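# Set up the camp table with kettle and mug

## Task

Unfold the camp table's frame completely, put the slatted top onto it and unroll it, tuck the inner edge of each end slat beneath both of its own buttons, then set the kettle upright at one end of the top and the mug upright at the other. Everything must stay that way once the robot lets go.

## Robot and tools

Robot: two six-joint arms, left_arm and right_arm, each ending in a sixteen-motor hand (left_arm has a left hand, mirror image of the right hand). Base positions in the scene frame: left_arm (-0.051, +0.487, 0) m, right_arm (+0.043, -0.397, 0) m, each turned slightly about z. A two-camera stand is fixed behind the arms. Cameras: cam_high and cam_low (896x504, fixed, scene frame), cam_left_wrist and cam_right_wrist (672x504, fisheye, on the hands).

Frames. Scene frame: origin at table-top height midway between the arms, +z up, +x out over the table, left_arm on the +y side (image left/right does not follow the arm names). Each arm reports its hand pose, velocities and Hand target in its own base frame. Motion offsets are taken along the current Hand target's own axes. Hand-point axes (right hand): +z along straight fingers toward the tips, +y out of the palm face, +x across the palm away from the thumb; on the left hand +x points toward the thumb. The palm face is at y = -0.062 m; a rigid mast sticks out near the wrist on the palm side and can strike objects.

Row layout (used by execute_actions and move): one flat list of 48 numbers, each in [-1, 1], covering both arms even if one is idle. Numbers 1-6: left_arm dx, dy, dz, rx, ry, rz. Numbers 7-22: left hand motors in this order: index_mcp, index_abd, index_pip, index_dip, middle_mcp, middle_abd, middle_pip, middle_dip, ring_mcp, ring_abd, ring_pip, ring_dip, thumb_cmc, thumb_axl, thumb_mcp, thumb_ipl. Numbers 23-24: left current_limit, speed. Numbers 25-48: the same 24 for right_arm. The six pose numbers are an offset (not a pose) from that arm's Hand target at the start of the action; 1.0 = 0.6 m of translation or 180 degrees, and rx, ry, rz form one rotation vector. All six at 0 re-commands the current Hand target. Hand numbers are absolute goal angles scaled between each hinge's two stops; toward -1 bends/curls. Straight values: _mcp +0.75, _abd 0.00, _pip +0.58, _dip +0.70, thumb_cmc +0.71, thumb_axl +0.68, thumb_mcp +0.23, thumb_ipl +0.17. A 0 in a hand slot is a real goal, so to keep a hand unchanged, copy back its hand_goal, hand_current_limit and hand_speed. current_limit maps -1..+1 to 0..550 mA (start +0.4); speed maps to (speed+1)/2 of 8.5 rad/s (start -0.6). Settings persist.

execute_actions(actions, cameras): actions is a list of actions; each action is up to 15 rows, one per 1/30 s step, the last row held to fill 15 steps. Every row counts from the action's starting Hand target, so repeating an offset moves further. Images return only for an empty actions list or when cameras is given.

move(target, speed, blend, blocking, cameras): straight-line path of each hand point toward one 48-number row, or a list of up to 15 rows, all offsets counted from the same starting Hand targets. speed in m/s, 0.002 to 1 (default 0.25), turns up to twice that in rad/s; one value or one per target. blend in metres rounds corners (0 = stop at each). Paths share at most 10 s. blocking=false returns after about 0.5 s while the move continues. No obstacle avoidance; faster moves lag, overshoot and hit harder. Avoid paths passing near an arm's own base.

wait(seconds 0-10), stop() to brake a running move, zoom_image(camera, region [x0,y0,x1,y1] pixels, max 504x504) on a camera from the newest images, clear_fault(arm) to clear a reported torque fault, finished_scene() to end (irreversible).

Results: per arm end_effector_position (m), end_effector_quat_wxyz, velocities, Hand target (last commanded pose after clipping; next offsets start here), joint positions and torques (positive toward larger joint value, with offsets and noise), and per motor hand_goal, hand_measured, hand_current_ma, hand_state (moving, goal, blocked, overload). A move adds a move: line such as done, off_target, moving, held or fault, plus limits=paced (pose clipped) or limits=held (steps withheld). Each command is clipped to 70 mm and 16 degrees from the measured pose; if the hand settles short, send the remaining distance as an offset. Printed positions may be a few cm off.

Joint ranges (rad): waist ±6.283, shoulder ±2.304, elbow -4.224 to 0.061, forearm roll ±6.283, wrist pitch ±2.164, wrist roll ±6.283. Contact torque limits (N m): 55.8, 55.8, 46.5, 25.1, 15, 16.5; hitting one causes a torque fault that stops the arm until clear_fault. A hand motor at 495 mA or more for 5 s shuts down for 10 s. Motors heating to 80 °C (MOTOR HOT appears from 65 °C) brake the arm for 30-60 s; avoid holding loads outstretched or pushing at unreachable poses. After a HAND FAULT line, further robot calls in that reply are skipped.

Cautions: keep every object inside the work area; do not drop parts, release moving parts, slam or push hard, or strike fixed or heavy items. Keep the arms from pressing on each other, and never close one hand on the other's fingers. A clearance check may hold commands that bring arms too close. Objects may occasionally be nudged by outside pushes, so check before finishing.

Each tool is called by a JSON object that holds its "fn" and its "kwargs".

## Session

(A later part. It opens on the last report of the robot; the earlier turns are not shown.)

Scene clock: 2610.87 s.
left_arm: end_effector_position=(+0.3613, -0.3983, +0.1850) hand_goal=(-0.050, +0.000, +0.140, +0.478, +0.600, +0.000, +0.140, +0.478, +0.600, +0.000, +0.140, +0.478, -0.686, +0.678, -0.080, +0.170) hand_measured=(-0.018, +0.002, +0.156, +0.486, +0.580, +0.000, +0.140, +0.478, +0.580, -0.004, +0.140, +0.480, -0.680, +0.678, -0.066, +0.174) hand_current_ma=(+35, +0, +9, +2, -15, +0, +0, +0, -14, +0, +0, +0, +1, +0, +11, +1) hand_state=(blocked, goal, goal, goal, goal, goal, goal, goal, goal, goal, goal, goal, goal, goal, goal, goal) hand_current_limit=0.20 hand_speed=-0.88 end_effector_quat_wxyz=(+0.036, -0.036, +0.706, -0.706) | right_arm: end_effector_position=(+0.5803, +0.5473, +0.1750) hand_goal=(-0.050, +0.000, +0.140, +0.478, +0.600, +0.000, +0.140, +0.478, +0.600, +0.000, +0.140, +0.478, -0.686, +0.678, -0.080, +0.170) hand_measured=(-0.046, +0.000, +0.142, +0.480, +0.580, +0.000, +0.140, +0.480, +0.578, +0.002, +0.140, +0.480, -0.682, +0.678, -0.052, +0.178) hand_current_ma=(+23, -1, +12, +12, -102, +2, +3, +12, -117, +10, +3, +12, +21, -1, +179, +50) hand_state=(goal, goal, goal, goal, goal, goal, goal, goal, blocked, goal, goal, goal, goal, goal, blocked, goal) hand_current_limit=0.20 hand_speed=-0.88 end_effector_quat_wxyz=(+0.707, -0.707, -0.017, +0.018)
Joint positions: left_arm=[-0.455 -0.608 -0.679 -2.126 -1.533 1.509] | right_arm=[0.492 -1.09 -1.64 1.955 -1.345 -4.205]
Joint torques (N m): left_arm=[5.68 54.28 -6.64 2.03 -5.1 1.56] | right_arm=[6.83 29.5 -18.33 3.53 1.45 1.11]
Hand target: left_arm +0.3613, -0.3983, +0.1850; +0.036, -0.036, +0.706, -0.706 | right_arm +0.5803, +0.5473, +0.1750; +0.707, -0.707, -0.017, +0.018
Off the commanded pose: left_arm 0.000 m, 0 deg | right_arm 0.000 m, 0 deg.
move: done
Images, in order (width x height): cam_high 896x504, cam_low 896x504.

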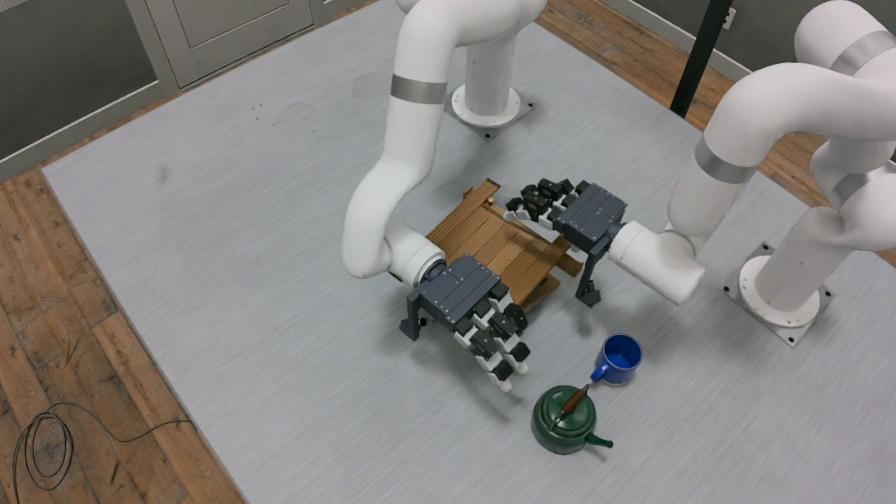

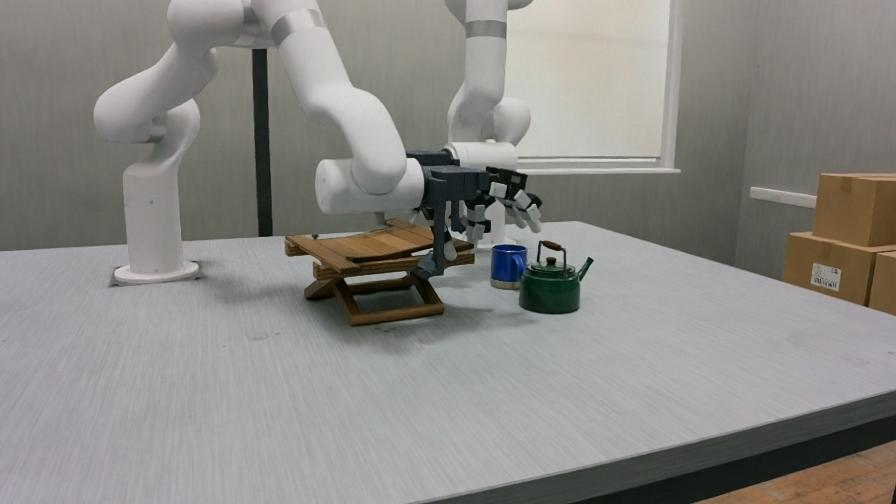

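{"fn": "move", "kwargs": {"target": [[0, -0.0092, 0, 0,0,0, -0.05,0,0.139,0.478, 0.6,0,0.139,0.478, 0.6,0,0.139,0.478, -0.686,0.678,-0.08,0.17, 0.2,-0.88, 0,-0.0092,0,0,0,0, -0.05,0,0.139,0.478, 0.6,0,0.139,0.478, 0.6,0,0.139,0.478, -0.686,0.678,-0.08,0.17, 0.2,-0.88],[0, -0.0092, -0.0083, 0,0,0, -0.05,0,0.139,0.478, 0.6,0,0.139,0.478, 0.6,0,0.139,0.478, -0.686,0.678,-0.08,0.17, 0.2,-0.88, 0,-0.0092,0.0083,0,0,0, -0.05,0,0.139,0.478, 0.6,0,0.139,0.478, 0.6,0,0.139,0.478, -0.686,0.678,-0.08,0.17, 0.2,-0.88]], "speed": 0.02, "cameras": ["cam_high","cam_low"]}}

{"fn": "zoom_image", "kwargs": {"camera": "cam_high", "region": [470, 175, 580, 255]}}

{"fn": "zoom_image", "kwargs": {"camera": "cam_low", "region": [280, 215, 380, 285]}}

{"fn": "zoom_image", "kwargs": {"camera": "cam_low", "region": [360, 205, 480, 285]}}

Scene clock: 2665.07 s.
left_arm: end_effector_position=(+0.3608, -0.3933, +0.1905) hand_goal=(-0.050, +0.000, +0.140, +0.478, +0.600, +0.000, +0.140, +0.478, +0.600, +0.000, +0.140, +0.478, -0.686, +0.678, -0.080, +0.170) hand_measured=(-0.038, +0.000, +0.150, +0.484, +0.580, +0.000, +0.140, +0.478, +0.580, -0.004, +0.140, +0.480, -0.682, +0.678, -0.074, +0.174) hand_current_ma=(+7, +0, +5, +2, -14, +0, +0, +0, -14, +0, +0, +0, +1, +0, +3, +1) hand_state=(goal, goal, goal, goal, goal, goal, goal, goal, goal, goal, goal, goal, goal, goal, goal, goal) hand_current_limit=0.20 hand_speed=-0.88 end_effector_quat_wxyz=(+0.036, -0.036, +0.706, -0.706) | right_arm: end_effector_position=(+0.5801, +0.5523, +0.1805) hand_goal=(-0.050, +0.000, +0.140, +0.478, +0.600, +0.000, +0.140, +0.478, +0.600, +0.000, +0.140, +0.478, -0.686, +0.678, -0.080, +0.170) hand_measured=(-0.046, +0.000, +0.146, +0.480, +0.580, +0.000, +0.140, +0.480, +0.578, +0.002, +0.140, +0.480, -0.682, +0.678, -0.052, +0.180) hand_current_ma=(+22, +2, +26, +12, -102, +2, +3, +12, -117, +10, +3, +12, +21, +0, +179, +68) hand_state=(goal, goal, goal, goal, goal, goal, goal, goal, blocked, goal, goal, goal, goal, goal, blocked, goal) hand_current_limit=0.20 hand_speed=-0.88 end_effector_quat_wxyz=(+0.707, -0.707, -0.017, +0.018)
Joint positions: left_arm=[-0.445 -0.589 -0.669 -2.115 -1.529 1.502] | right_arm=[0.498 -1.085 -1.646 1.958 -1.338 -4.196]
Joint torques (N m): left_arm=[5.82 52.92 -6.98 2.63 -4.74 1.74] | right_arm=[5.81 32.08 -19.63 3.03 1.09 1.02]
Hand target: left_arm +0.3608, -0.3933, +0.1905; +0.036, -0.036, +0.706, -0.706 | right_arm +0.5801, +0.5523, +0.1805; +0.707, -0.707, -0.017, +0.018
Off the commanded pose: left_arm 0.000 m, 0 deg | right_arm 0.000 m, 0 deg.
move: done
Images, in order (width x height): cam_high 896x504, cam_low 896x504.

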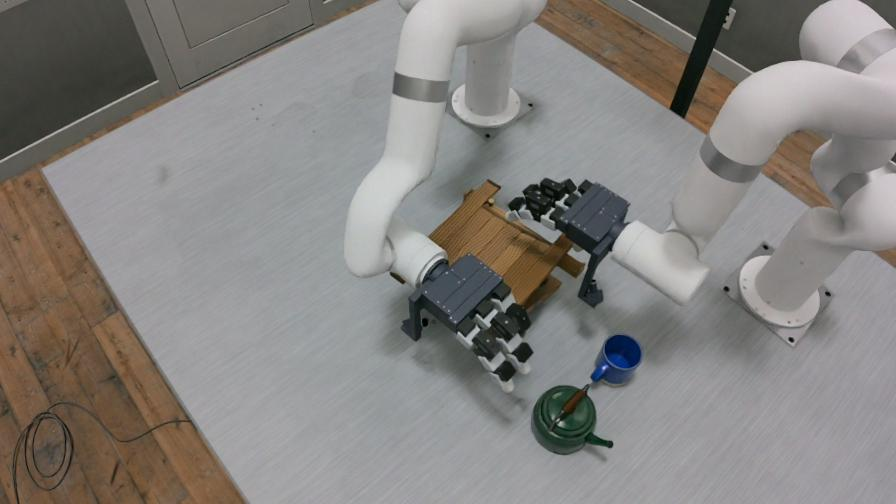

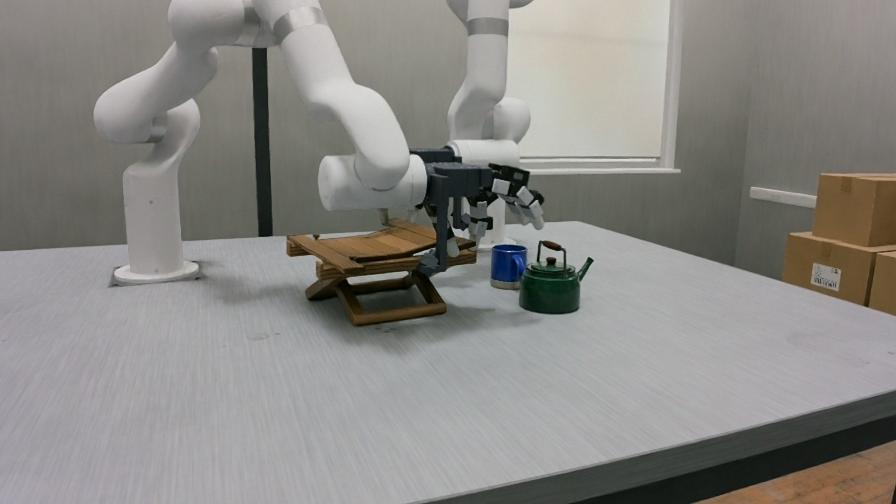

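Scaled by 4.582 from the camera's 896x504 image, which has a finer 1280x720 frame.

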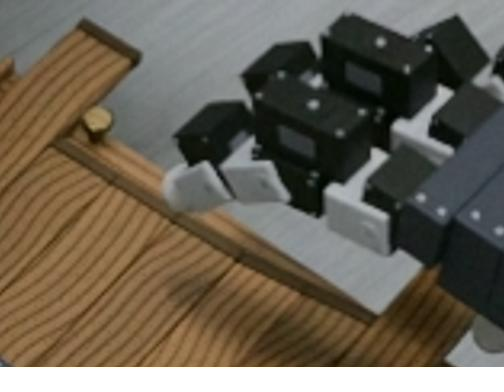

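Scaled by 5.040 from the camera's 896x504 image, which has a finer 1280x720 frame.

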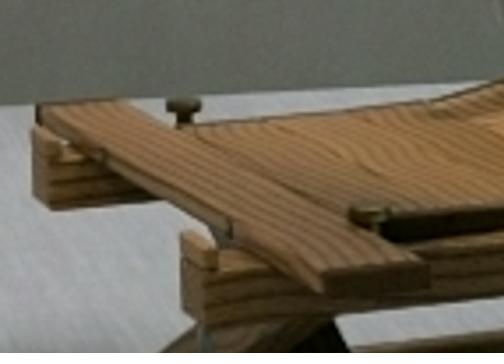

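Scaled by 4.200 from the camera's 896x504 image, which has a finer 1280x720 frame.

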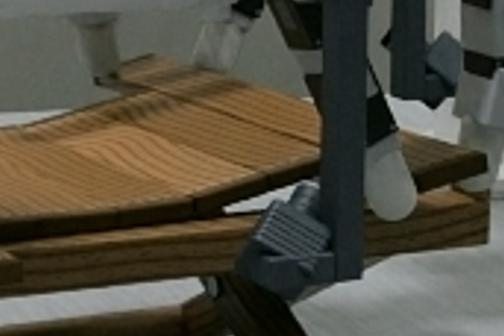

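{"fn": "zoom_image", "kwargs": {"camera": "cam_low", "region": [345, 235, 425, 275]}}

{"fn": "zoom_image", "kwargs": {"camera": "cam_low", "region": [410, 220, 490, 260]}}

{"fn": "zoom_image", "kwargs": {"camera": "cam_high", "region": [475, 190, 565, 250]}}

Scaled by 6.300 from the camera's 896x504 image, which has a finer 1280x720 frame.

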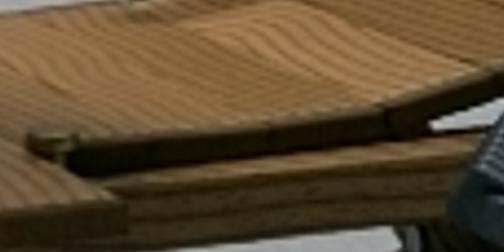

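Scaled by 6.300 from the camera's 896x504 image, which has a finer 1280x720 frame.

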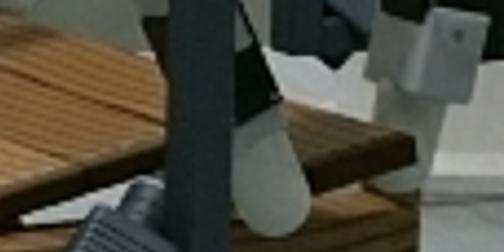

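Scaled by 5.600 from the camera's 896x504 image, which has a finer 1280x720 frame.

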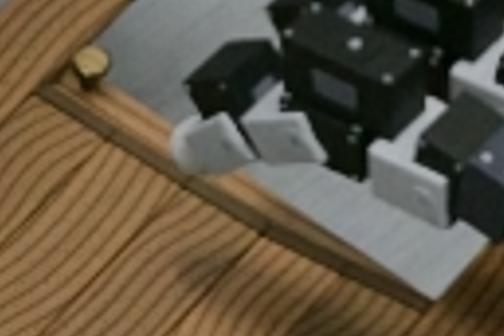

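{"fn": "move", "kwargs": {"target": [0, 0.0088, 0, 0,0,0, -0.05,0,0.139,0.478, 0.6,0,0.139,0.478, 0.6,0,0.139,0.478, -0.686,0.678,-0.08,0.17, 0.2,-0.88, 0,0.0088,0,0,0,0, -0.05,0,0.139,0.478, 0.6,0,0.139,0.478, 0.6,0,0.139,0.478, -0.686,0.678,-0.08,0.17, 0.2,-0.88], "speed": 0.02}}

{"fn": "execute_actions", "kwargs": {"actions": [[[0,0,0,0,0,0, 0.1,0,0.139,0.478, 0.6,0,0.139,0.478, 0.6,0,0.139,0.478, -0.686,0.678,0.1,0.17, 0.2,-0.88, 0,0,0,0,0,0, 0.1,0,0.139,0.478, 0.6,0,0.139,0.478, 0.6,0,0.139,0.478, -0.686,0.678,0.1,0.17, 0.2,-0.88]],[[0,0,0,0,0,0, 0.1,0,0.139,0.478, 0.6,0,0.139,0.478, 0.6,0,0.139,0.478, -0.686,0.678,0.1,0.17, 0.2,-0.88, 0,0,0,0,0,0, 0.1,0,0.139,0.478, 0.6,0,0.139,0.478, 0.6,0,0.139,0.478, -0.686,0.678,0.1,0.17, 0.2,-0.88]]], "cameras": ["cam_high","cam_low"]}}

{"fn": "zoom_image", "kwargs": {"camera": "cam_high", "region": [430, 160, 600, 260]}}

{"fn": "zoom_image", "kwargs": {"camera": "cam_low", "region": [280, 200, 480, 290]}}

Scene clock: 2734.63 s.
left_arm: end_effector_position=(+0.3608, -0.3933, +0.1853) hand_goal=(-0.050, +0.000, +0.140, +0.478, +0.600, +0.000, +0.140, +0.478, +0.600, +0.000, +0.140, +0.478, -0.686, +0.678, -0.080, +0.170) hand_measured=(-0.008, +0.000, +0.138, +0.466, +0.580, +0.000, +0.140, +0.478, +0.582, -0.004, +0.140, +0.480, -0.682, +0.678, -0.074, +0.174) hand_current_ma=(+51, +0, +0, -5, -14, +0, +0, +0, -14, +0, +0, +0, +1, +0, +3, +1) hand_state=(blocked, goal, goal, goal, goal, goal, goal, goal, goal, goal, goal, goal, goal, goal, goal, goal) hand_current_limit=0.20 hand_speed=-0.88 end_effector_quat_wxyz=(+0.036, -0.036, +0.706, -0.706) | right_arm: end_effector_position=(+0.5801, +0.5523, +0.1752) hand_goal=(-0.050, +0.000, +0.140, +0.478, +0.600, +0.000, +0.140, +0.478, +0.600, +0.000, +0.140, +0.478, -0.686, +0.678, -0.080, +0.170) hand_measured=(-0.052, +0.000, +0.142, +0.480, +0.580, +0.000, +0.140, +0.480, +0.578, +0.002, +0.140, +0.480, -0.684, +0.678, -0.060, +0.178) hand_current_ma=(-12, +2, +12, +12, -102, +2, +3, +12, -117, +10, +3, +12, +14, +0, +126, +57) hand_state=(goal, goal, goal, goal, goal, goal, goal, goal, blocked, goal, goal, goal, goal, goal, blocked, goal) hand_current_limit=0.20 hand_speed=-0.88 end_effector_quat_wxyz=(+0.707, -0.707, -0.017, +0.018)
Joint positions: left_arm=[-0.445 -0.604 -0.672 -2.115 -1.535 1.512] | right_arm=[0.498 -1.094 -1.649 1.96 -1.34 -4.202]
Joint torques (N m): left_arm=[3.12 23.62 -15.72 -1.68 -2.43 2.1] | right_arm=[5.67 31.13 -18.92 3.99 -6.32 -1.22]
Hand target: left_arm +0.3608, -0.3933, +0.1852; +0.036, -0.036, +0.706, -0.706 | right_arm +0.5801, +0.5523, +0.1752; +0.707, -0.707, -0.017, +0.018
Off the commanded pose: left_arm 0.000 m, 0 deg | right_arm 0.000 m, 0 deg.
move: done

Scene clock: 2735.83 s.
left_arm: end_effector_position=(+0.3608, -0.3933, +0.1852) hand_goal=(+0.100, +0.000, +0.140, +0.478, +0.600, +0.000, +0.140, +0.478, +0.600, +0.000, +0.140, +0.478, -0.686, +0.678, +0.100, +0.170) hand_measured=(+0.086, +0.004, +0.136, +0.476, +0.580, +0.000, +0.140, +0.478, +0.582, -0.004, +0.140, +0.480, -0.682, +0.678, +0.098, +0.172) hand_current_ma=(-8, +1, -1, +0, -14, +0, +0, +0, -14, +0, +0, +0, +1, +0, -1, +0) hand_state=(goal, goal, goal, goal, goal, goal, goal, goal, goal, goal, goal, goal, goal, goal, goal, goal) hand_current_limit=0.20 hand_speed=-0.88 end_effector_quat_wxyz=(+0.036, -0.036, +0.706, -0.706) | right_arm: end_effector_position=(+0.5801, +0.5523, +0.1752) hand_goal=(+0.100, +0.000, +0.140, +0.478, +0.600, +0.000, +0.140, +0.478, +0.600, +0.000, +0.140, +0.478, -0.686, +0.678, +0.100, +0.170) hand_measured=(+0.084, +0.000, +0.142, +0.480, +0.580, +0.000, +0.140, +0.480, +0.578, +0.002, +0.140, +0.480, -0.684, +0.678, +0.098, +0.172) hand_current_ma=(-79, +2, +10, +12, -102, +2, +3, +12, -117, +10, +3, +12, +14, +0, -8, +16) hand_state=(goal, goal, goal, goal, goal, goal, goal, goal, blocked, goal, goal, goal, goal, goal, goal, goal) hand_current_limit=0.20 hand_speed=-0.88 end_effector_quat_wxyz=(+0.707, -0.707, -0.017, +0.018)
Joint positions: left_arm=[-0.445 -0.604 -0.672 -2.115 -1.535 1.512] | right_arm=[0.498 -1.094 -1.649 1.96 -1.34 -4.202]
Joint torques (N m): left_arm=[3.35 47.85 -14.37 -1.49 -1.83 -0.04] | right_arm=[4.38 31.54 -18.09 3.4 -6.03 -1.19]
Hand target: left_arm +0.3608, -0.3933, +0.1852; +0.036, -0.036, +0.706, -0.706 | right_arm +0.5801, +0.5523, +0.1752; +0.707, -0.707, -0.017, +0.018
Off the commanded pose: left_arm 0.000 m, 0 deg | right_arm 0.000 m, 0 deg.
Step readings (end_effector_position of left_arm | right_arm):
0: (+0.3608, -0.3933, +0.1853) | (+0.5801, +0.5523, +0.1752)
1: (+0.3608, -0.3933, +0.1853) | (+0.5801, +0.5523, +0.1752)
2: (+0.3608, -0.3933, +0.1853) | (+0.5801, +0.5523, +0.1752)
4: (+0.3608, -0.3933, +0.1852) | (+0.5801, +0.5523, +0.1752)
8: (+0.3608, -0.3933, +0.1852) | (+0.5801, +0.5523, +0.1752)
15: (+0.3608, -0.3933, +0.1852) | (+0.5801, +0.5523, +0.1752)
16: (+0.3608, -0.3933, +0.1852) | (+0.5801, +0.5523, +0.1752)
17: (+0.3608, -0.3933, +0.1852) | (+0.5801, +0.5523, +0.1752)
19: (+0.3608, -0.3933, +0.1852) | (+0.5801, +0.5523, +0.1752)
23: (+0.3608, -0.3933, +0.1852) | (+0.5801, +0.5523, +0.1752)
30: (+0.3608, -0.3933, +0.1852) | (+0.5801, +0.5523, +0.1752)
Images, in order (width x height): cam_high 896x504, cam_low 896x504.

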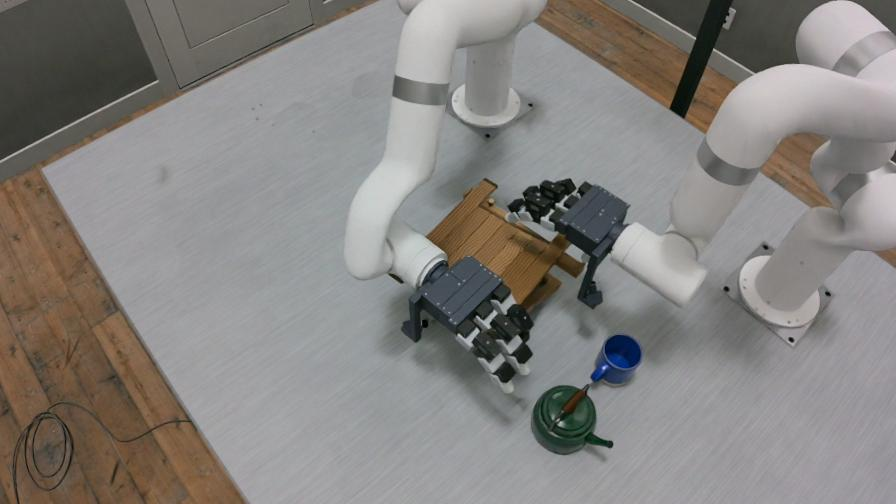

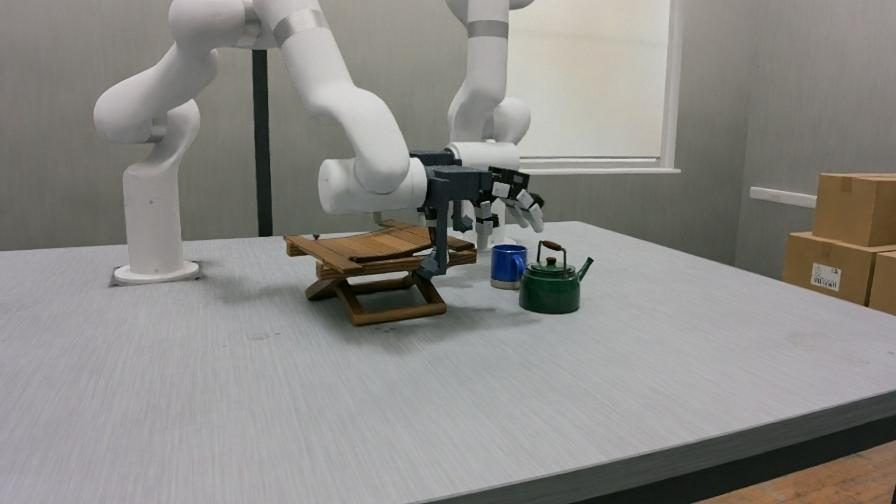

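Scaled by 2.965 from the camera's 896x504 image, which has a finer 1280x720 frame.

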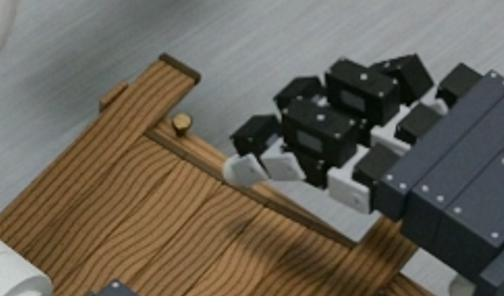

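Scaled by 2.520 from the camera's 896x504 image, which has a finer 1280x720 frame.

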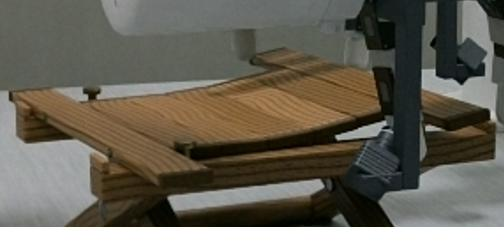

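{"fn": "move", "kwargs": {"target": [0, -0.11, 0, 0,0,0, 0.35,0,0.139,0.478, 0.6,0,0.139,0.478, 0.6,0,0.139,0.478, -0.686,0.678,0.2,0.17, 0.3,-0.7, 0,-0.11,0,0,0,0, 0.35,0,0.139,0.478, 0.6,0,0.139,0.478, 0.6,0,0.139,0.478, -0.686,0.678,0.2,0.17, 0.3,-0.7], "speed": 0.08, "cameras": ["cam_high","cam_low"]}}

{"fn": "zoom_image", "kwargs": {"camera": "cam_high", "region": [430, 170, 600, 270]}}

{"fn": "zoom_image", "kwargs": {"camera": "cam_low", "region": [280, 200, 480, 290]}}

{"fn": "zoom_image", "kwargs": {"camera": "cam_low", "region": [410, 210, 490, 270]}}

Scene clock: 2742.47 s.
left_arm: end_effector_position=(+0.3608, -0.3933, +0.2512) hand_goal=(+0.350, +0.000, +0.140, +0.478, +0.600, +0.000, +0.140, +0.478, +0.600, +0.000, +0.140, +0.478, -0.686, +0.678, +0.200, +0.170) hand_measured=(+0.332, +0.004, +0.136, +0.476, +0.580, +0.000, +0.140, +0.478, +0.582, -0.004, +0.140, +0.480, -0.682, +0.678, +0.198, +0.172) hand_current_ma=(-12, +1, -1, +0, -14, +0, +0, +0, -13, +0, +0, +0, +1, +0, +0, +0) hand_state=(goal, goal, goal, goal, goal, goal, goal, goal, goal, goal, goal, goal, goal, goal, goal, goal) hand_current_limit=0.30 hand_speed=-0.70 end_effector_quat_wxyz=(+0.036, -0.036, +0.706, -0.706) | right_arm: end_effector_position=(+0.5801, +0.5523, +0.2412) hand_goal=(+0.350, +0.000, +0.140, +0.478, +0.600, +0.000, +0.140, +0.478, +0.600, +0.000, +0.140, +0.478, -0.686, +0.678, +0.200, +0.170) hand_measured=(+0.332, +0.000, +0.142, +0.480, +0.580, +0.000, +0.140, +0.480, +0.578, +0.002, +0.140, +0.480, -0.684, +0.678, +0.198, +0.172) hand_current_ma=(-95, +2, +6, +12, -101, +2, +3, +12, -115, +10, +2, +12, +14, +0, -12, +13) hand_state=(goal, goal, goal, goal, goal, goal, goal, goal, blocked, goal, goal, goal, goal, goal, goal, goal) hand_current_limit=0.30 hand_speed=-0.70 end_effector_quat_wxyz=(+0.707, -0.707, -0.017, +0.018)
Joint positions: left_arm=[-0.445 -0.425 -0.645 -2.106 -1.457 1.382] | right_arm=[0.498 -0.985 -1.62 1.941 -1.311 -4.125]
Joint torques (N m): left_arm=[-3.3 47.9 -11 2.33 1.24 -1.66] | right_arm=[-4.99 43.25 -9.34 -1.77 1.58 1.09]
Hand target: left_arm +0.3608, -0.3933, +0.2512; +0.036, -0.036, +0.706, -0.706 | right_arm +0.5801, +0.5523, +0.2412; +0.707, -0.707, -0.017, +0.018
Off the commanded pose: left_arm 0.000 m, 0 deg | right_arm 0.000 m, 0 deg.
move: done
Images, in order (width x height): cam_high 896x504, cam_low 896x504.

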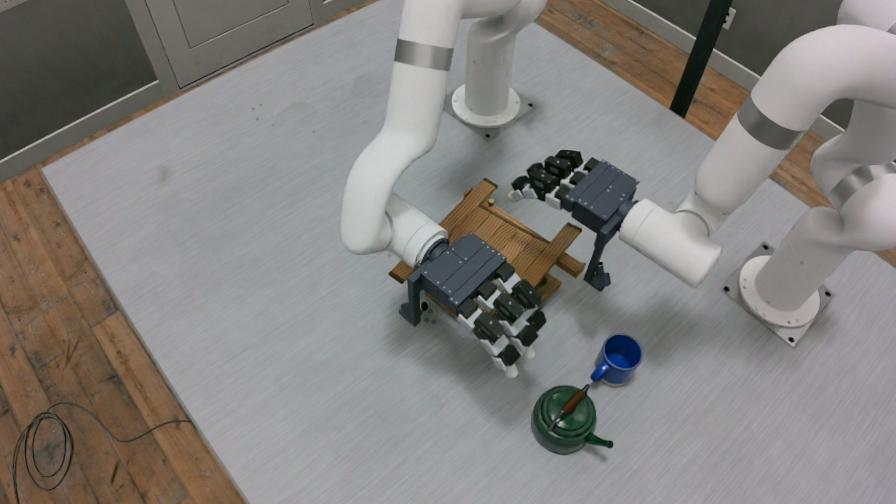

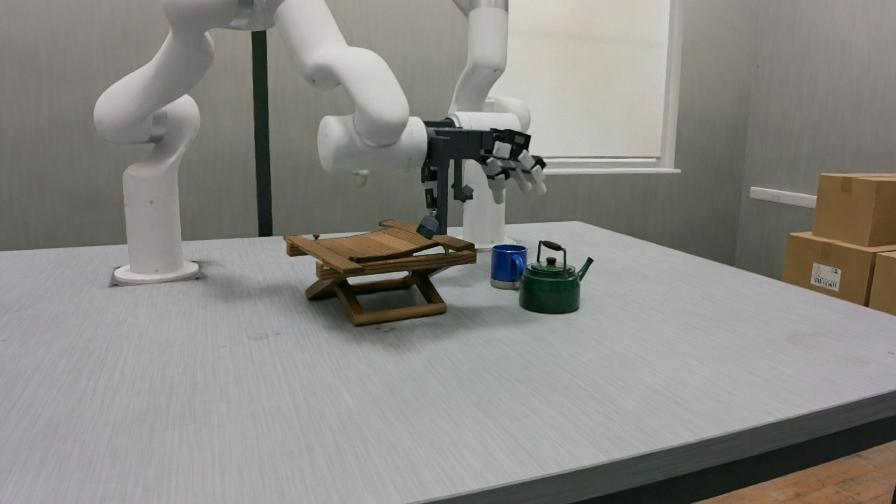

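Scaled by 2.965 from the camera's 896x504 image, which has a finer 1280x720 frame.

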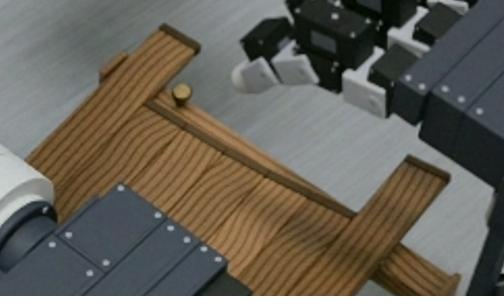

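Scaled by 2.520 from the camera's 896x504 image, which has a finer 1280x720 frame.

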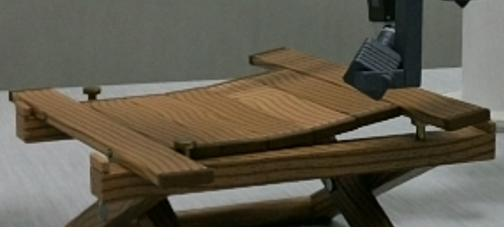

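Scaled by 6.300 from the camera's 896x504 image, which has a finer 1280x720 frame.

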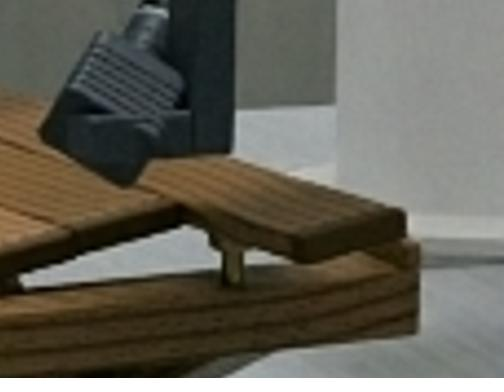

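{"fn": "move", "kwargs": {"target": [-0.0485, 0, -0.0287, 0,-0.009,0, 0.35,0.15,0.139,0.478, 0.6,0,0.139,0.478, 0.6,0,0.139,0.478, -0.686,0.678,0.2,0.17, 0.3,-0.7, -0.0262,0,0.0298,0,-0.009,0, 0.35,-0.15,0.139,0.478, 0.6,0,0.139,0.478, 0.6,0,0.139,0.478, -0.686,0.678,0.2,0.17, 0.3,-0.7], "speed": 0.06, "cameras": ["cam_high","cam_low"]}}

{"fn": "zoom_image", "kwargs": {"camera": "cam_high", "region": [430, 170, 600, 270]}}

{"fn": "zoom_image", "kwargs": {"camera": "cam_low", "region": [280, 180, 520, 290]}}

Scene clock: 2832.30 s.
left_arm: end_effector_position=(+0.3880, -0.3733, +0.2512) hand_goal=(+0.350, +0.150, +0.140, +0.478, +0.600, +0.000, +0.140, +0.478, +0.600, +0.000, +0.140, +0.478, -0.686, +0.678, +0.200, +0.170) hand_measured=(+0.332, +0.146, +0.136, +0.476, +0.580, +0.000, +0.140, +0.478, +0.582, -0.004, +0.140, +0.480, -0.682, +0.678, +0.198, +0.172) hand_current_ma=(-12, -1, -1, +0, -14, +0, +0, +0, -13, +0, +0, +0, +1, +0, +0, +0) hand_state=(goal, goal, goal, goal, goal, goal, goal, goal, goal, goal, goal, goal, goal, goal, goal, goal) hand_current_limit=0.30 hand_speed=-0.70 end_effector_quat_wxyz=(+0.046, -0.046, +0.706, -0.706) | right_arm: end_effector_position=(+0.5635, +0.5694, +0.2412) hand_goal=(+0.350, -0.150, +0.140, +0.478, +0.600, +0.000, +0.140, +0.478, +0.600, +0.000, +0.140, +0.478, -0.686, +0.678, +0.200, +0.170) hand_measured=(+0.332, -0.146, +0.142, +0.480, +0.580, +0.000, +0.140, +0.480, +0.578, +0.002, +0.140, +0.480, -0.684, +0.678, +0.198, +0.172) hand_current_ma=(-95, +15, +6, +12, -101, +2, +3, +12, -115, +10, +2, +12, +14, +0, -11, +13) hand_state=(goal, goal, goal, goal, goal, goal, goal, goal, blocked, goal, goal, goal, goal, goal, goal, goal) hand_current_limit=0.30 hand_speed=-0.70 end_effector_quat_wxyz=(+0.707, -0.706, -0.027, +0.028)
Joint positions: left_arm=[-0.379 -0.443 -0.676 -2.067 -1.458 1.367] | right_arm=[0.528 -0.984 -1.619 1.942 -1.31 -4.126]
Joint torques (N m): left_arm=[5.03 26.84 -21.14 2.09 -4.84 -1.67] | right_arm=[7.12 40.89 -14.21 3.85 1.55 -1.15]
Hand target: left_arm +0.3880, -0.3733, +0.2512; +0.046, -0.046, +0.706, -0.706 | right_arm +0.5636, +0.5694, +0.2412; +0.707, -0.706, -0.027, +0.028
Off the commanded pose: left_arm 0.000 m, 0 deg | right_arm 0.000 m, 0 deg.
move: done
Images, in order (width x height): cam_high 896x504, cam_low 896x504.

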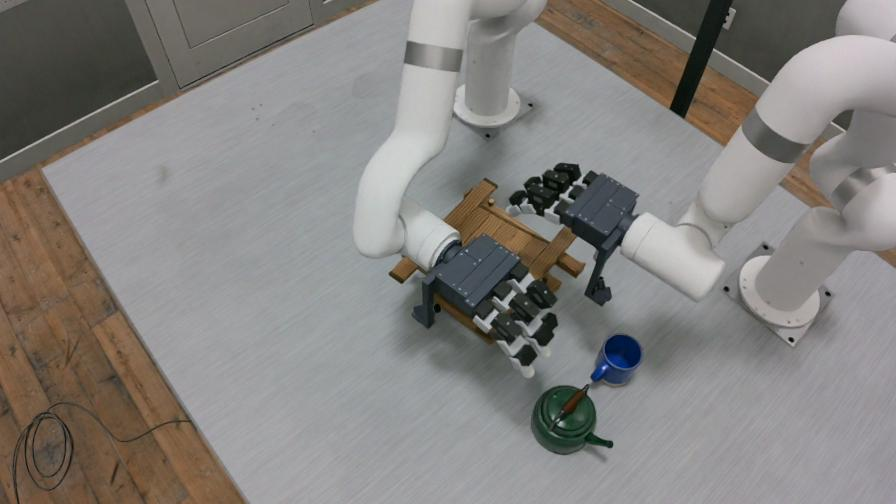

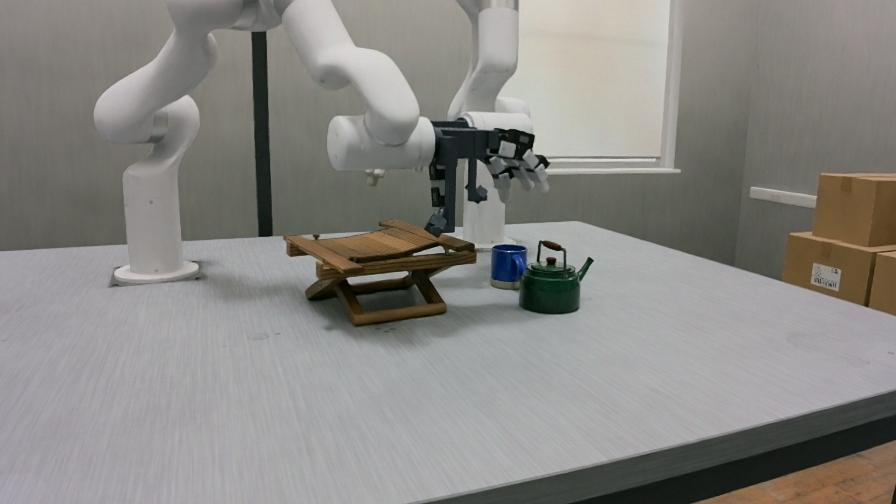

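Scaled by 2.965 from the camera's 896x504 image, which has a finer 1280x720 frame.

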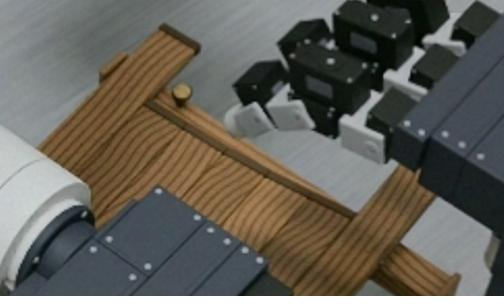

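Scaled by 2.100 from the camera's 896x504 image, which has a finer 1280x720 frame.

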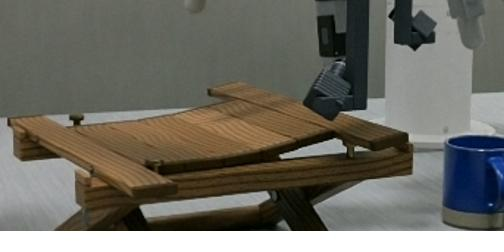

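{"fn": "move", "kwargs": {"target": [0, 0.1303, 0, 0,0,0, 0.35,0.15,0.139,0.478, 0.6,0,0.139,0.478, 0.6,0,0.139,0.478, -0.686,0.678,0.2,0.17, 0.3,-0.7, 0,0.1303,0,0,0,0, 0.35,-0.15,0.139,0.478, 0.6,0,0.139,0.478, 0.6,0,0.139,0.478, -0.686,0.678,0.2,0.17, 0.3,-0.7], "speed": 0.05, "cameras": ["cam_high","cam_low"]}}

{"fn": "zoom_image", "kwargs": {"camera": "cam_high", "region": [430, 170, 600, 270]}}

{"fn": "zoom_image", "kwargs": {"camera": "cam_low", "region": [380, 200, 500, 280]}}

Scene clock: 2839.63 s.
left_arm: end_effector_position=(+0.3880, -0.3732, +0.1731) hand_goal=(+0.350, +0.150, +0.140, +0.478, +0.600, +0.000, +0.140, +0.478, +0.600, +0.000, +0.140, +0.478, -0.686, +0.678, +0.200, +0.170) hand_measured=(+0.332, +0.146, +0.136, +0.476, +0.580, +0.000, +0.140, +0.478, +0.582, -0.004, +0.140, +0.480, -0.682, +0.678, +0.198, +0.172) hand_current_ma=(-12, -1, -1, +0, -14, +0, +0, +0, -13, +0, +0, +0, +1, +0, +0, +0) hand_state=(goal, goal, goal, goal, goal, goal, goal, goal, goal, goal, goal, goal, goal, goal, goal, goal) hand_current_limit=0.30 hand_speed=-0.70 end_effector_quat_wxyz=(+0.046, -0.046, +0.706, -0.706) | right_arm: end_effector_position=(+0.5635, +0.5694, +0.1631) hand_goal=(+0.350, -0.150, +0.140, +0.478, +0.600, +0.000, +0.140, +0.478, +0.600, +0.000, +0.140, +0.478, -0.686, +0.678, +0.200, +0.170) hand_measured=(+0.332, -0.146, +0.142, +0.480, +0.580, +0.000, +0.140, +0.480, +0.578, +0.002, +0.140, +0.480, -0.684, +0.678, +0.198, +0.172) hand_current_ma=(-95, +15, +6, +12, -101, +2, +3, +12, -115, +10, +2, +12, +14, +0, -11, +13) hand_state=(goal, goal, goal, goal, goal, goal, goal, goal, blocked, goal, goal, goal, goal, goal, goal, goal) hand_current_limit=0.30 hand_speed=-0.70 end_effector_quat_wxyz=(+0.707, -0.706, -0.027, +0.028)
Joint positions: left_arm=[-0.379 -0.65 -0.71 -2.078 -1.541 1.518] | right_arm=[0.528 -1.115 -1.656 1.964 -1.345 -4.215]
Joint torques (N m): left_arm=[2.91 32.8 -18.12 -1.41 -4.91 1.51] | right_arm=[5.75 32.3 -17.69 3.94 -6.23 -1.34]
Hand target: left_arm +0.3880, -0.3732, +0.1731; +0.046, -0.046, +0.706, -0.706 | right_arm +0.5635, +0.5694, +0.1630; +0.707, -0.706, -0.027, +0.028
Off the commanded pose: left_arm 0.000 m, 0 deg | right_arm 0.000 m, 0 deg.
move: done
Images, in order (width x height): cam_high 896x504, cam_low 896x504.

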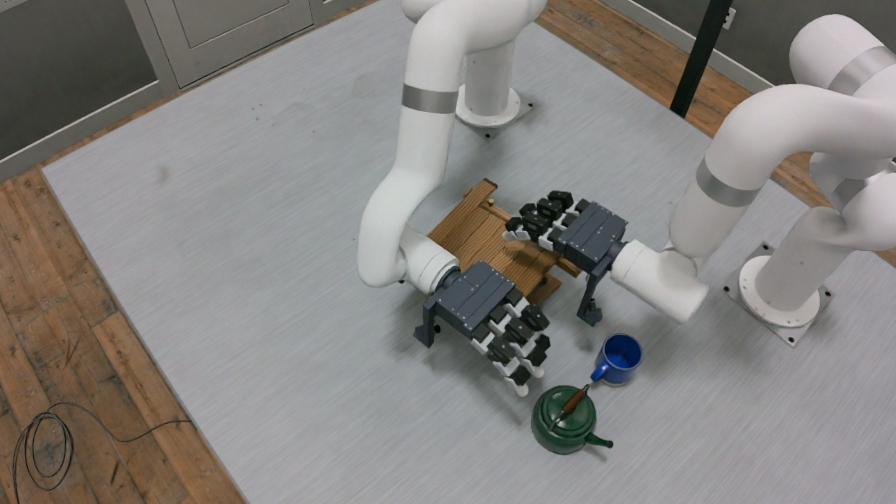

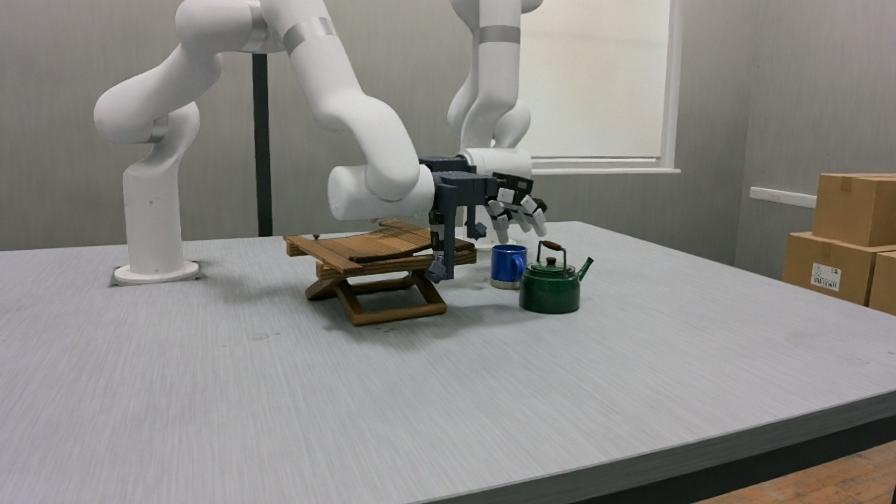

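Scaled by 2.965 from the camera's 896x504 image, which has a finer 1280x720 frame.

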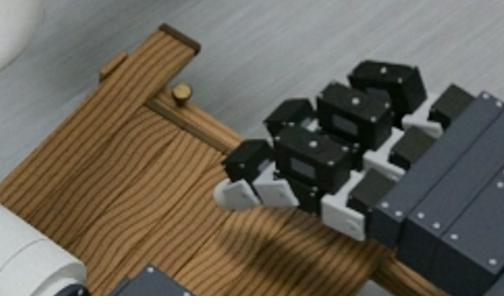

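Scaled by 4.200 from the camera's 896x504 image, which has a finer 1280x720 frame.

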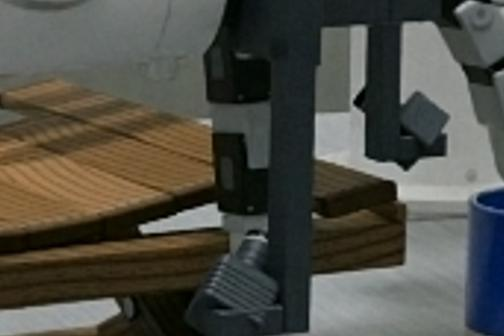

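{"fn": "execute_actions", "kwargs": {"actions": [[[0,0,0,0,0,0, 0.35,0.15,0.139,0.478, 0.6,0,0.139,0.478, 0.6,0,0.139,0.478, -0.686,0.678,0.0,0.17, 0.1,-0.88, 0,0,0,0,0,0, 0.0,-0.15,0.139,0.478, 0.6,0,0.139,0.478, 0.6,0,0.139,0.478, -0.686,0.678,0.2,0.17, 0.1,-0.88]]]}}

{"fn": "wait", "kwargs": {"seconds": 1, "cameras": ["cam_high","cam_low"]}}

{"fn": "zoom_image", "kwargs": {"camera": "cam_high", "region": [430, 170, 600, 270]}}

{"fn": "zoom_image", "kwargs": {"camera": "cam_low", "region": [380, 200, 500, 280]}}

Scene clock: 2845.57 s.
left_arm: end_effector_position=(+0.3880, -0.3732, +0.1731) hand_goal=(+0.350, +0.150, +0.140, +0.478, +0.600, +0.000, +0.140, +0.478, +0.600, +0.000, +0.140, +0.478, -0.686, +0.678, +0.000, +0.170) hand_measured=(+0.332, +0.146, +0.136, +0.476, +0.580, +0.000, +0.140, +0.478, +0.582, -0.004, +0.140, +0.480, -0.672, +0.680, +0.044, +0.180) hand_current_ma=(-12, -1, -1, +0, -14, +0, +0, +0, -13, +0, +0, +0, +7, +0, +80, +7) hand_state=(goal, goal, goal, goal, goal, goal, goal, goal, goal, goal, goal, goal, goal, goal, blocked, goal) hand_current_limit=0.10 hand_speed=-0.88 end_effector_quat_wxyz=(+0.046, -0.046, +0.706, -0.706) | right_arm: end_effector_position=(+0.5635, +0.5694, +0.1630) hand_goal=(+0.000, -0.150, +0.140, +0.478, +0.600, +0.000, +0.140, +0.478, +0.600, +0.000, +0.140, +0.478, -0.686, +0.678, +0.200, +0.170) hand_measured=(-0.004, -0.146, +0.142, +0.480, +0.580, +0.000, +0.140, +0.480, +0.578, +0.002, +0.140, +0.480, -0.684, +0.678, +0.198, +0.172) hand_current_ma=(-15, +15, +6, +12, -101, +2, +3, +12, -115, +10, +2, +12, +14, +0, -11, +13) hand_state=(goal, goal, goal, goal, goal, goal, goal, goal, blocked, goal, goal, goal, goal, goal, goal, goal) hand_current_limit=0.10 hand_speed=-0.88 end_effector_quat_wxyz=(+0.707, -0.706, -0.027, +0.028)
Joint positions: left_arm=[-0.379 -0.65 -0.71 -2.078 -1.541 1.518] | right_arm=[0.528 -1.115 -1.656 1.964 -1.345 -4.215]
Joint torques (N m): left_arm=[-5.92 34.42 -17.18 -1.29 -4.25 1.51] | right_arm=[5.84 29.87 -18.38 2.87 -5.68 -1.2]
Hand target: left_arm +0.3880, -0.3732, +0.1731; +0.046, -0.046, +0.706, -0.706 | right_arm +0.5635, +0.5694, +0.1630; +0.707, -0.706, -0.027, +0.028
Off the commanded pose: left_arm 0.000 m, 0 deg | right_arm 0.000 m, 0 deg.
Step readings (end_effector_position of left_arm | right_arm):
0: (+0.3880, -0.3732, +0.1731) | (+0.5635, +0.5694, +0.1630)
1: (+0.3880, -0.3732, +0.1731) | (+0.5635, +0.5694, +0.1630)
2: (+0.3880, -0.3732, +0.1731) | (+0.5635, +0.5694, +0.1630)
4: (+0.3880, -0.3732, +0.1731) | (+0.5635, +0.5694, +0.1630)
8: (+0.3880, -0.3732, +0.1731) | (+0.5635, +0.5694, +0.1630)
15: (+0.3880, -0.3732, +0.1731) | (+0.5635, +0.5694, +0.1630)

Scene clock: 2846.57 s.
left_arm: end_effector_position=(+0.3880, -0.3732, +0.1731) hand_goal=(+0.350, +0.150, +0.140, +0.478, +0.600, +0.000, +0.140, +0.478, +0.600, +0.000, +0.140, +0.478, -0.686, +0.678, +0.000, +0.170) hand_measured=(+0.332, +0.146, +0.136, +0.476, +0.580, +0.000, +0.140, +0.478, +0.582, -0.004, +0.140, +0.480, -0.672, +0.680, +0.044, +0.180) hand_current_ma=(-12, -1, -1, +0, -14, +0, +0, +0, -13, +0, +0, +0, +7, +0, +80, +7) hand_state=(goal, goal, goal, goal, goal, goal, goal, goal, goal, goal, goal, goal, goal, goal, blocked, goal) hand_current_limit=0.10 hand_speed=-0.88 end_effector_quat_wxyz=(+0.046, -0.046, +0.706, -0.706) | right_arm: end_effector_position=(+0.5635, +0.5694, +0.1630) hand_goal=(+0.000, -0.150, +0.140, +0.478, +0.600, +0.000, +0.140, +0.478, +0.600, +0.000, +0.140, +0.478, -0.686, +0.678, +0.200, +0.170) hand_measured=(-0.004, -0.146, +0.142, +0.480, +0.580, +0.000, +0.140, +0.480, +0.578, +0.002, +0.140, +0.480, -0.684, +0.678, +0.198, +0.172) hand_current_ma=(-15, +15, +6, +12, -101, +2, +3, +12, -115, +10, +2, +12, +14, +0, -11, +13) hand_state=(goal, goal, goal, goal, goal, goal, goal, goal, blocked, goal, goal, goal, goal, goal, goal, goal) hand_current_limit=0.10 hand_speed=-0.88 end_effector_quat_wxyz=(+0.707, -0.706, -0.027, +0.028)
Joint positions: left_arm=[-0.379 -0.65 -0.71 -2.078 -1.541 1.518] | right_arm=[0.528 -1.115 -1.656 1.964 -1.345 -4.215]
Joint torques (N m): left_arm=[-5.46 37.78 -16.86 -1.81 -4.16 1.47] | right_arm=[4.18 30.23 -17.86 3.96 -5.51 -1.14]
Hand target: left_arm +0.3880, -0.3732, +0.1731; +0.046, -0.046, +0.706, -0.706 | right_arm +0.5635, +0.5694, +0.1630; +0.707, -0.706, -0.027, +0.028
Off the commanded pose: left_arm 0.000 m, 0 deg | right_arm 0.000 m, 0 deg.
wait: 1.00 s; at rest by 0.17 s
Images, in order (width x height): cam_high 896x504, cam_low 896x504.

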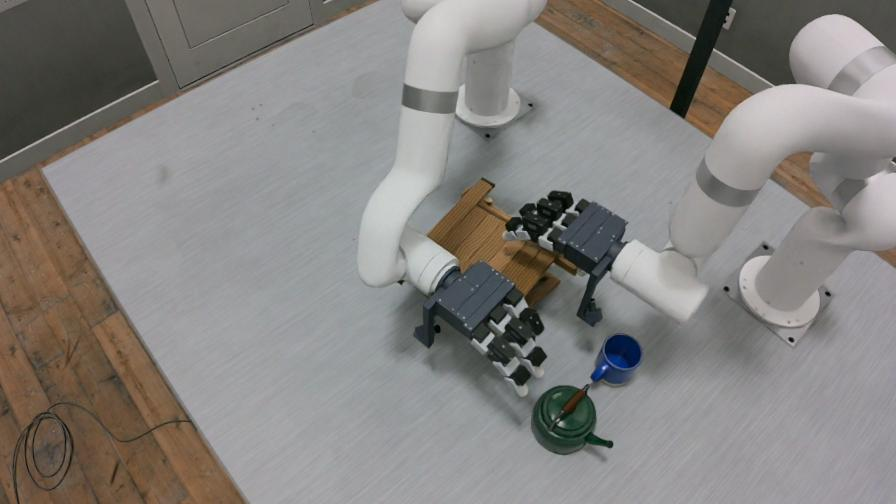

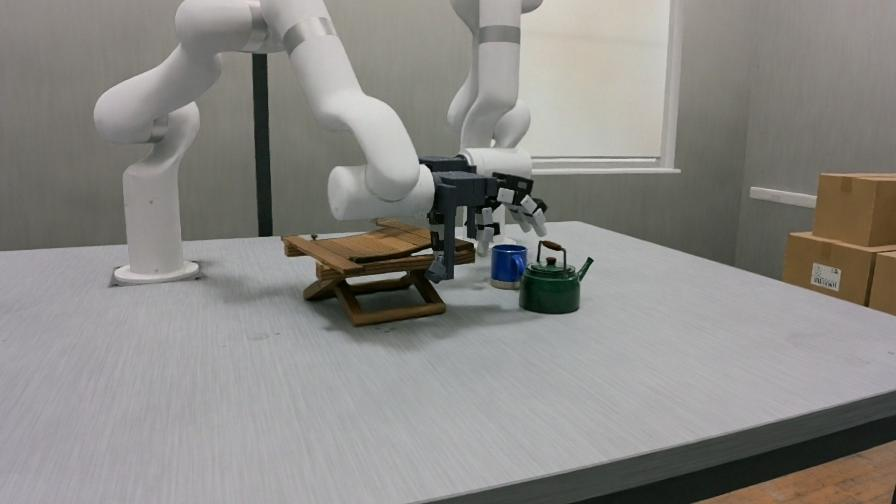

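Scaled by 2.965 from the camera's 896x504 image, which has a finer 1280x720 frame.

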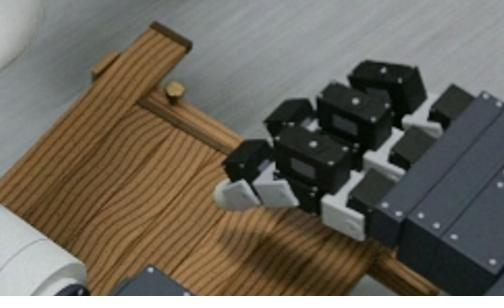

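Scaled by 4.200 from the camera's 896x504 image, which has a finer 1280x720 frame.

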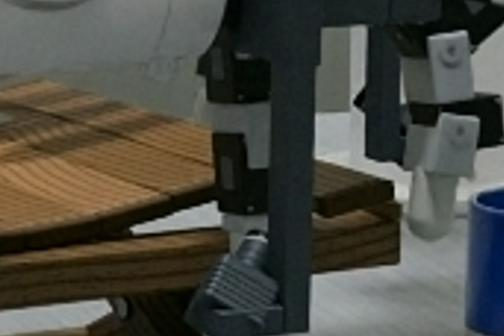

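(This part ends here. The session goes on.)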